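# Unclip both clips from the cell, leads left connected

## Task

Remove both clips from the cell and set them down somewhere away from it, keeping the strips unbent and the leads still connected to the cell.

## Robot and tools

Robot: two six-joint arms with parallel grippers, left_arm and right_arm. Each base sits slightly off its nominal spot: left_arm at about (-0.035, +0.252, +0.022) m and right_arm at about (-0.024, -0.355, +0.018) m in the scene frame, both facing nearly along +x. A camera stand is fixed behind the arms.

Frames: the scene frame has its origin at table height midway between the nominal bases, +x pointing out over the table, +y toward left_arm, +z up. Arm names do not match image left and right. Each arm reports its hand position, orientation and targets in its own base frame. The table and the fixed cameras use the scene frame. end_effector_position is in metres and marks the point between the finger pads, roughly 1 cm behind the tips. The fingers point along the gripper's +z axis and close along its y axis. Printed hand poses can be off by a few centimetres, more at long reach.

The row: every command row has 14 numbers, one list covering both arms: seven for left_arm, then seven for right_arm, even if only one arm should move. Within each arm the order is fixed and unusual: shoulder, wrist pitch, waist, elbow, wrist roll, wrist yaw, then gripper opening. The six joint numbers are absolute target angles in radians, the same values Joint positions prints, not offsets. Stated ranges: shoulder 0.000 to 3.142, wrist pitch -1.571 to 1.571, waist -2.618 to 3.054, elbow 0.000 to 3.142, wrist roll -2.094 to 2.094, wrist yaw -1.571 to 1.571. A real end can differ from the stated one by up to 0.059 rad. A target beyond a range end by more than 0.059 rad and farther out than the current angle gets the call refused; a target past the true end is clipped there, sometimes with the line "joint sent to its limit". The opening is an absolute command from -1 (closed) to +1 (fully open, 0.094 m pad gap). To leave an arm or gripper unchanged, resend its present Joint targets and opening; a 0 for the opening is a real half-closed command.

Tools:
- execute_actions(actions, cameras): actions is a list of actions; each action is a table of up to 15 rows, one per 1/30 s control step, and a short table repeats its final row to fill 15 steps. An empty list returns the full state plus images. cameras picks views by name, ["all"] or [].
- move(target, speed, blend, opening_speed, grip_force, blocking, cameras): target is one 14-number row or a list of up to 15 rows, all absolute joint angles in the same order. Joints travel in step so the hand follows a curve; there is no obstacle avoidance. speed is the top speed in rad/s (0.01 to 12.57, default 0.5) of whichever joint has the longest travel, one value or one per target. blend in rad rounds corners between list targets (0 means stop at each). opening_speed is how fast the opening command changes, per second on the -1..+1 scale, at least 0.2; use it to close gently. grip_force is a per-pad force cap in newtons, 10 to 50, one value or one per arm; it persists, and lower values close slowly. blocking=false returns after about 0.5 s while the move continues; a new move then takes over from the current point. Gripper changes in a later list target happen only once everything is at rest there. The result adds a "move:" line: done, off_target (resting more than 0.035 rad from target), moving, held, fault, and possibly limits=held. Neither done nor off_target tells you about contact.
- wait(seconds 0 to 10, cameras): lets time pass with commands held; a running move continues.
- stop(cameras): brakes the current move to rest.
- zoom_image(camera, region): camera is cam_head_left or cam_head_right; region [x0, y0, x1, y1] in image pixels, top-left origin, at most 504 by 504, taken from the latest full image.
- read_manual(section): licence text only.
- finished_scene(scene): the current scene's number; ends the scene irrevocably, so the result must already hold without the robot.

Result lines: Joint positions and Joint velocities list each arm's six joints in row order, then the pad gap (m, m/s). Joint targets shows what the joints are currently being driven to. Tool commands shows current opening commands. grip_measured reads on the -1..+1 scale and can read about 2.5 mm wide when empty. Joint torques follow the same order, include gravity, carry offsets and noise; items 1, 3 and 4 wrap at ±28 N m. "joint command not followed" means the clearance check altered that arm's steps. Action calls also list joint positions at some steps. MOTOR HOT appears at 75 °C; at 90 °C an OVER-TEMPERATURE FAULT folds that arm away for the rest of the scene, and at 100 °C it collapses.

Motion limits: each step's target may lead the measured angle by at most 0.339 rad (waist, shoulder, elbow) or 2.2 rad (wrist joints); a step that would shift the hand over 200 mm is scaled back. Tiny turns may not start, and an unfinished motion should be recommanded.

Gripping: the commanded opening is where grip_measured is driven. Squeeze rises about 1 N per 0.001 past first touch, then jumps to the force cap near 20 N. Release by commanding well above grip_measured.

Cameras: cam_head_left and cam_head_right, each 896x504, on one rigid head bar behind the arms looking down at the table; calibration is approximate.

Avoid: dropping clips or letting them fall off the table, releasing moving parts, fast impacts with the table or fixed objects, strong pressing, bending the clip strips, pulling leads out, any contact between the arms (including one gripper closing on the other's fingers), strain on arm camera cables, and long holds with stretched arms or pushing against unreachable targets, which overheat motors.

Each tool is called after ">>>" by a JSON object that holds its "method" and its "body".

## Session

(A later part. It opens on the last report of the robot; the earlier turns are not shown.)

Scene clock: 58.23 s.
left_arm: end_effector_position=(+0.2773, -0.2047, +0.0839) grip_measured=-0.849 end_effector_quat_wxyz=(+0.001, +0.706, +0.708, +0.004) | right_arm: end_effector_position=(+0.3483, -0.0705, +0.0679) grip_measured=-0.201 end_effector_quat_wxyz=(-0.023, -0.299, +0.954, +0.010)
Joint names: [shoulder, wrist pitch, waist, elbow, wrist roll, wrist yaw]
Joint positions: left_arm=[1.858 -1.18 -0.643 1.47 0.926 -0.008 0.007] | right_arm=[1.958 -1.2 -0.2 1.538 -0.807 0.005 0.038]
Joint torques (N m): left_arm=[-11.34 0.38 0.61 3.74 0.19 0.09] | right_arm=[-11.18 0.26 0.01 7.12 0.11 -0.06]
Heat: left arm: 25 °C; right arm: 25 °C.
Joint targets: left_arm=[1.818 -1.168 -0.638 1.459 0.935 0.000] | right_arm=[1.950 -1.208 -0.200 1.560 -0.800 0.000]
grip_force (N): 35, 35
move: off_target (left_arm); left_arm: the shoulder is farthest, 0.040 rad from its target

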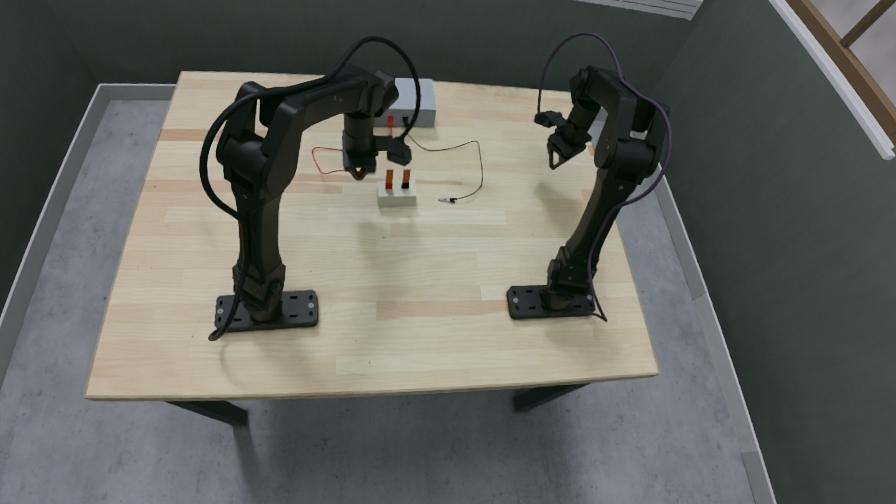

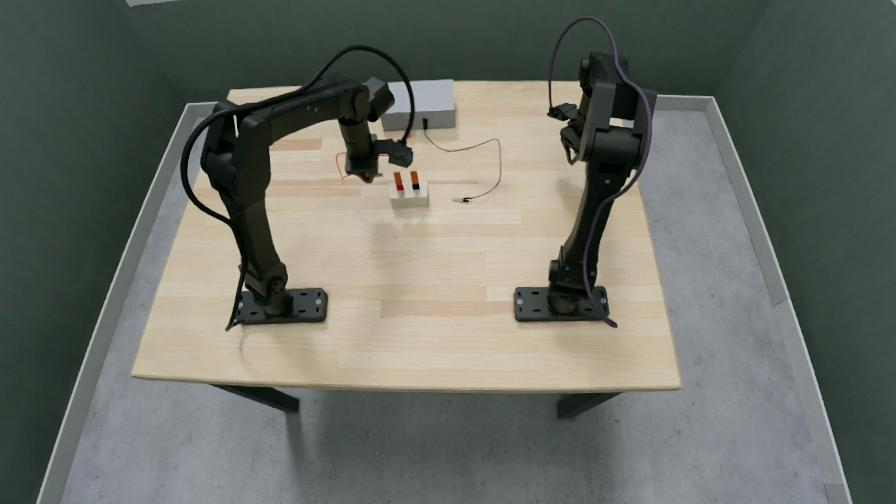

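>>> {"method": "move", "body": {"target": [[1.895,-1.2,-0.32,1.545,1.25,0,-0.95,1.95,-1.208,-0.2,1.56,-0.8,0,-0.2],[1.98,-0.95,-0.32,1.355,1.25,0,-0.95,1.95,-1.208,-0.2,1.56,-0.8,0,-0.2],[2.014,-0.848,-0.32,1.275,1.25,0,-0.95,1.95,-1.208,-0.2,1.56,-0.8,0,-0.2]], "speed": [0.4,0.3,0.12], "blend": [0.02,0.02,0]}}

>>> {"method": "move", "body": {"target": [[2.01,-0.86,-0.32,1.28,1.25,0,-0.95,1.95,-1.208,-0.2,1.56,-0.8,0,-0.2],[2.01,-0.865,-0.32,1.28,1.25,0,-0.2,1.95,-1.208,-0.2,1.56,-0.8,0,-0.2]], "speed": 0.1, "opening_speed": 0.3}}

>>> {"method": "move", "body": {"target": [[1.905,-1.2,-0.32,1.545,1.25,0,-0.2,1.95,-1.208,-0.2,1.56,-0.8,0,-0.2],[1.905,-1.2,0.1,1.545,1.25,0,-0.2,1.95,-1.208,-0.2,1.56,-0.8,0,-0.2]], "speed": [0.3,0.6], "cameras": ["all"]}}

>>> {"method": "zoom_image", "body": {"camera": "cam_head_left", "region": [310, 120, 490, 220]}}

Scene clock: 64.37 s.
left_arm: end_effector_position=(+0.3358, -0.1074, -0.0042) grip_measured=-0.849 end_effector_quat_wxyz=(-0.004, +0.702, +0.712, +0.002) | right_arm: end_effector_position=(+0.3483, -0.0705, +0.0679) grip_measured=-0.201 end_effector_quat_wxyz=(-0.023, -0.299, +0.954, +0.010)
Joint names: [shoulder, wrist pitch, waist, elbow, wrist roll, wrist yaw]
Joint positions: left_arm=[1.995 -0.873 -0.316 1.291 1.241 -0.008 0.007] | right_arm=[1.958 -1.2 -0.2 1.538 -0.807 0.005 0.038]
Joint torques (N m): left_arm=[-7.05 0.46 -0.35 3 0.14 0.1] | right_arm=[-11.18 0.26 0.01 7.13 0.11 -0.05]
Heat: left arm: 25 °C; right arm: 25 °C.
Joint targets: left_arm=[2.014 -0.848 -0.320 1.275 1.250 0.000] | right_arm=[1.950 -1.208 -0.200 1.560 -0.800 0.000]
grip_force (N): 35, 35
move: done

Scene clock: 68.07 s.
left_arm: end_effector_position=(+0.3302, -0.1060, -0.0041) grip_measured=-0.202 end_effector_quat_wxyz=(-0.014, +0.703, +0.712, -0.004) | right_arm: end_effector_position=(+0.3483, -0.0705, +0.0679) grip_measured=-0.201 end_effector_quat_wxyz=(-0.023, -0.299, +0.954, +0.010)
Joint names: [shoulder, wrist pitch, waist, elbow, wrist roll, wrist yaw]
Joint positions: left_arm=[1.995 -0.896 -0.316 1.291 1.242 -0.005 0.037] | right_arm=[1.958 -1.2 -0.2 1.538 -0.807 0.005 0.038]
Joint torques (N m): left_arm=[-7.38 0.47 -0.34 3.29 0.11 0.07] | right_arm=[-11.18 0.26 0.01 7.12 0.11 -0.05]
Heat: left arm: 25 °C; right arm: 25 °C.
Joint targets: left_arm=[2.010 -0.865 -0.320 1.280 1.250 0.000] | right_arm=[1.950 -1.208 -0.200 1.560 -0.800 0.000]
grip_force (N): 35, 35
move: done

Scene clock: 71.20 s.
left_arm: end_effector_position=(+0.3511, +0.0394, +0.0688) grip_measured=-0.202 end_effector_quat_wxyz=(-0.018, +0.538, +0.843, -0.010) | right_arm: end_effector_position=(+0.3483, -0.0705, +0.0679) grip_measured=-0.201 end_effector_quat_wxyz=(-0.023, -0.299, +0.954, +0.010)
Joint names: [shoulder, wrist pitch, waist, elbow, wrist roll, wrist yaw]
Joint positions: left_arm=[1.941 -1.189 0.105 1.518 1.242 -0.007 0.038] | right_arm=[1.958 -1.2 -0.2 1.538 -0.807 0.005 0.038]
Joint torques (N m): left_arm=[-11.51 0.05 -0.36 6.39 0.13 0.09] | right_arm=[-11.18 0.26 -0.01 7.12 0.11 -0.05]
Heat: left arm: 26 °C; right arm: 25 °C.
Joint targets: left_arm=[1.905 -1.200 0.100 1.545 1.250 0.000] | right_arm=[1.950 -1.208 -0.200 1.560 -0.800 0.000]
grip_force (N): 35, 35
move: off_target (left_arm); left_arm: the shoulder is farthest, 0.036 rad from its target

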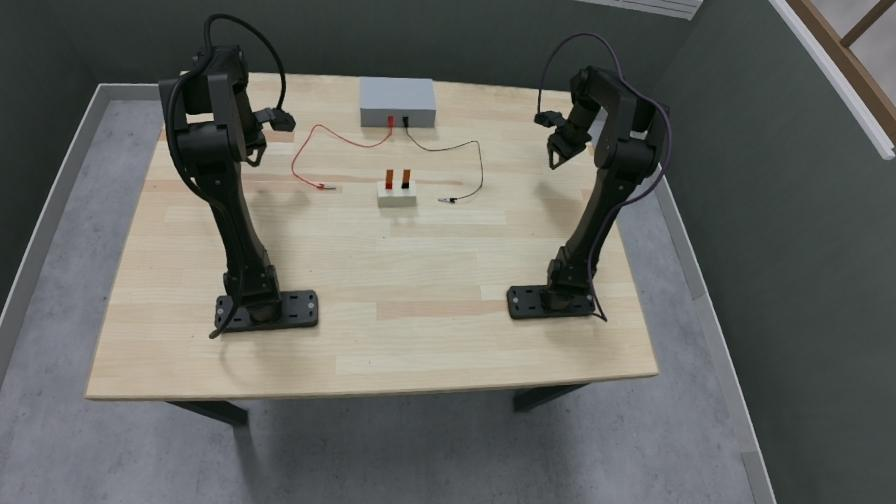

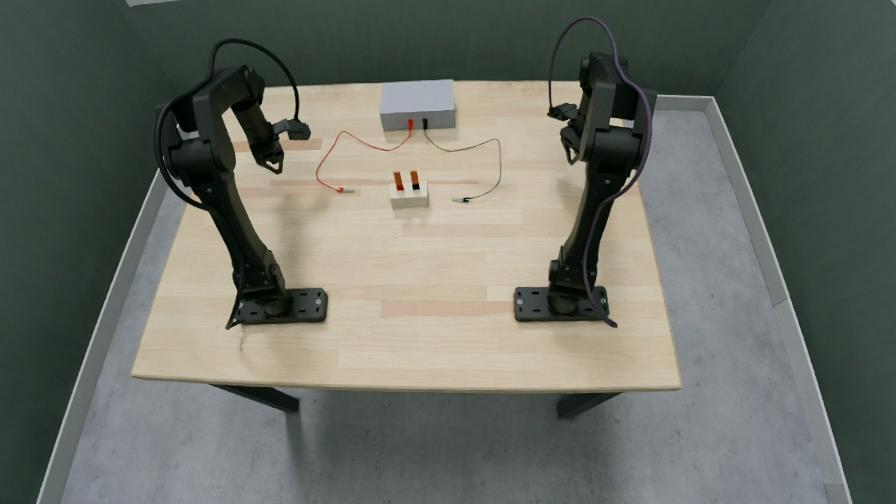

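Scaled by 2.800 from the camera's 896x504 image, which has a finer 1280x720 frame.

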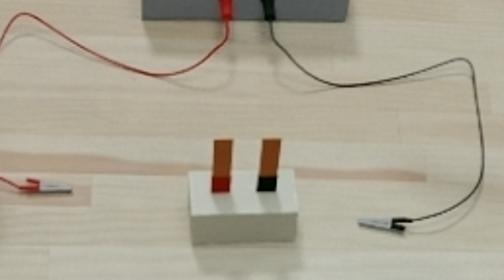

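>>> {"method": "finished_scene", "body": {"scene": 2}}

The scene is finished: the task was done.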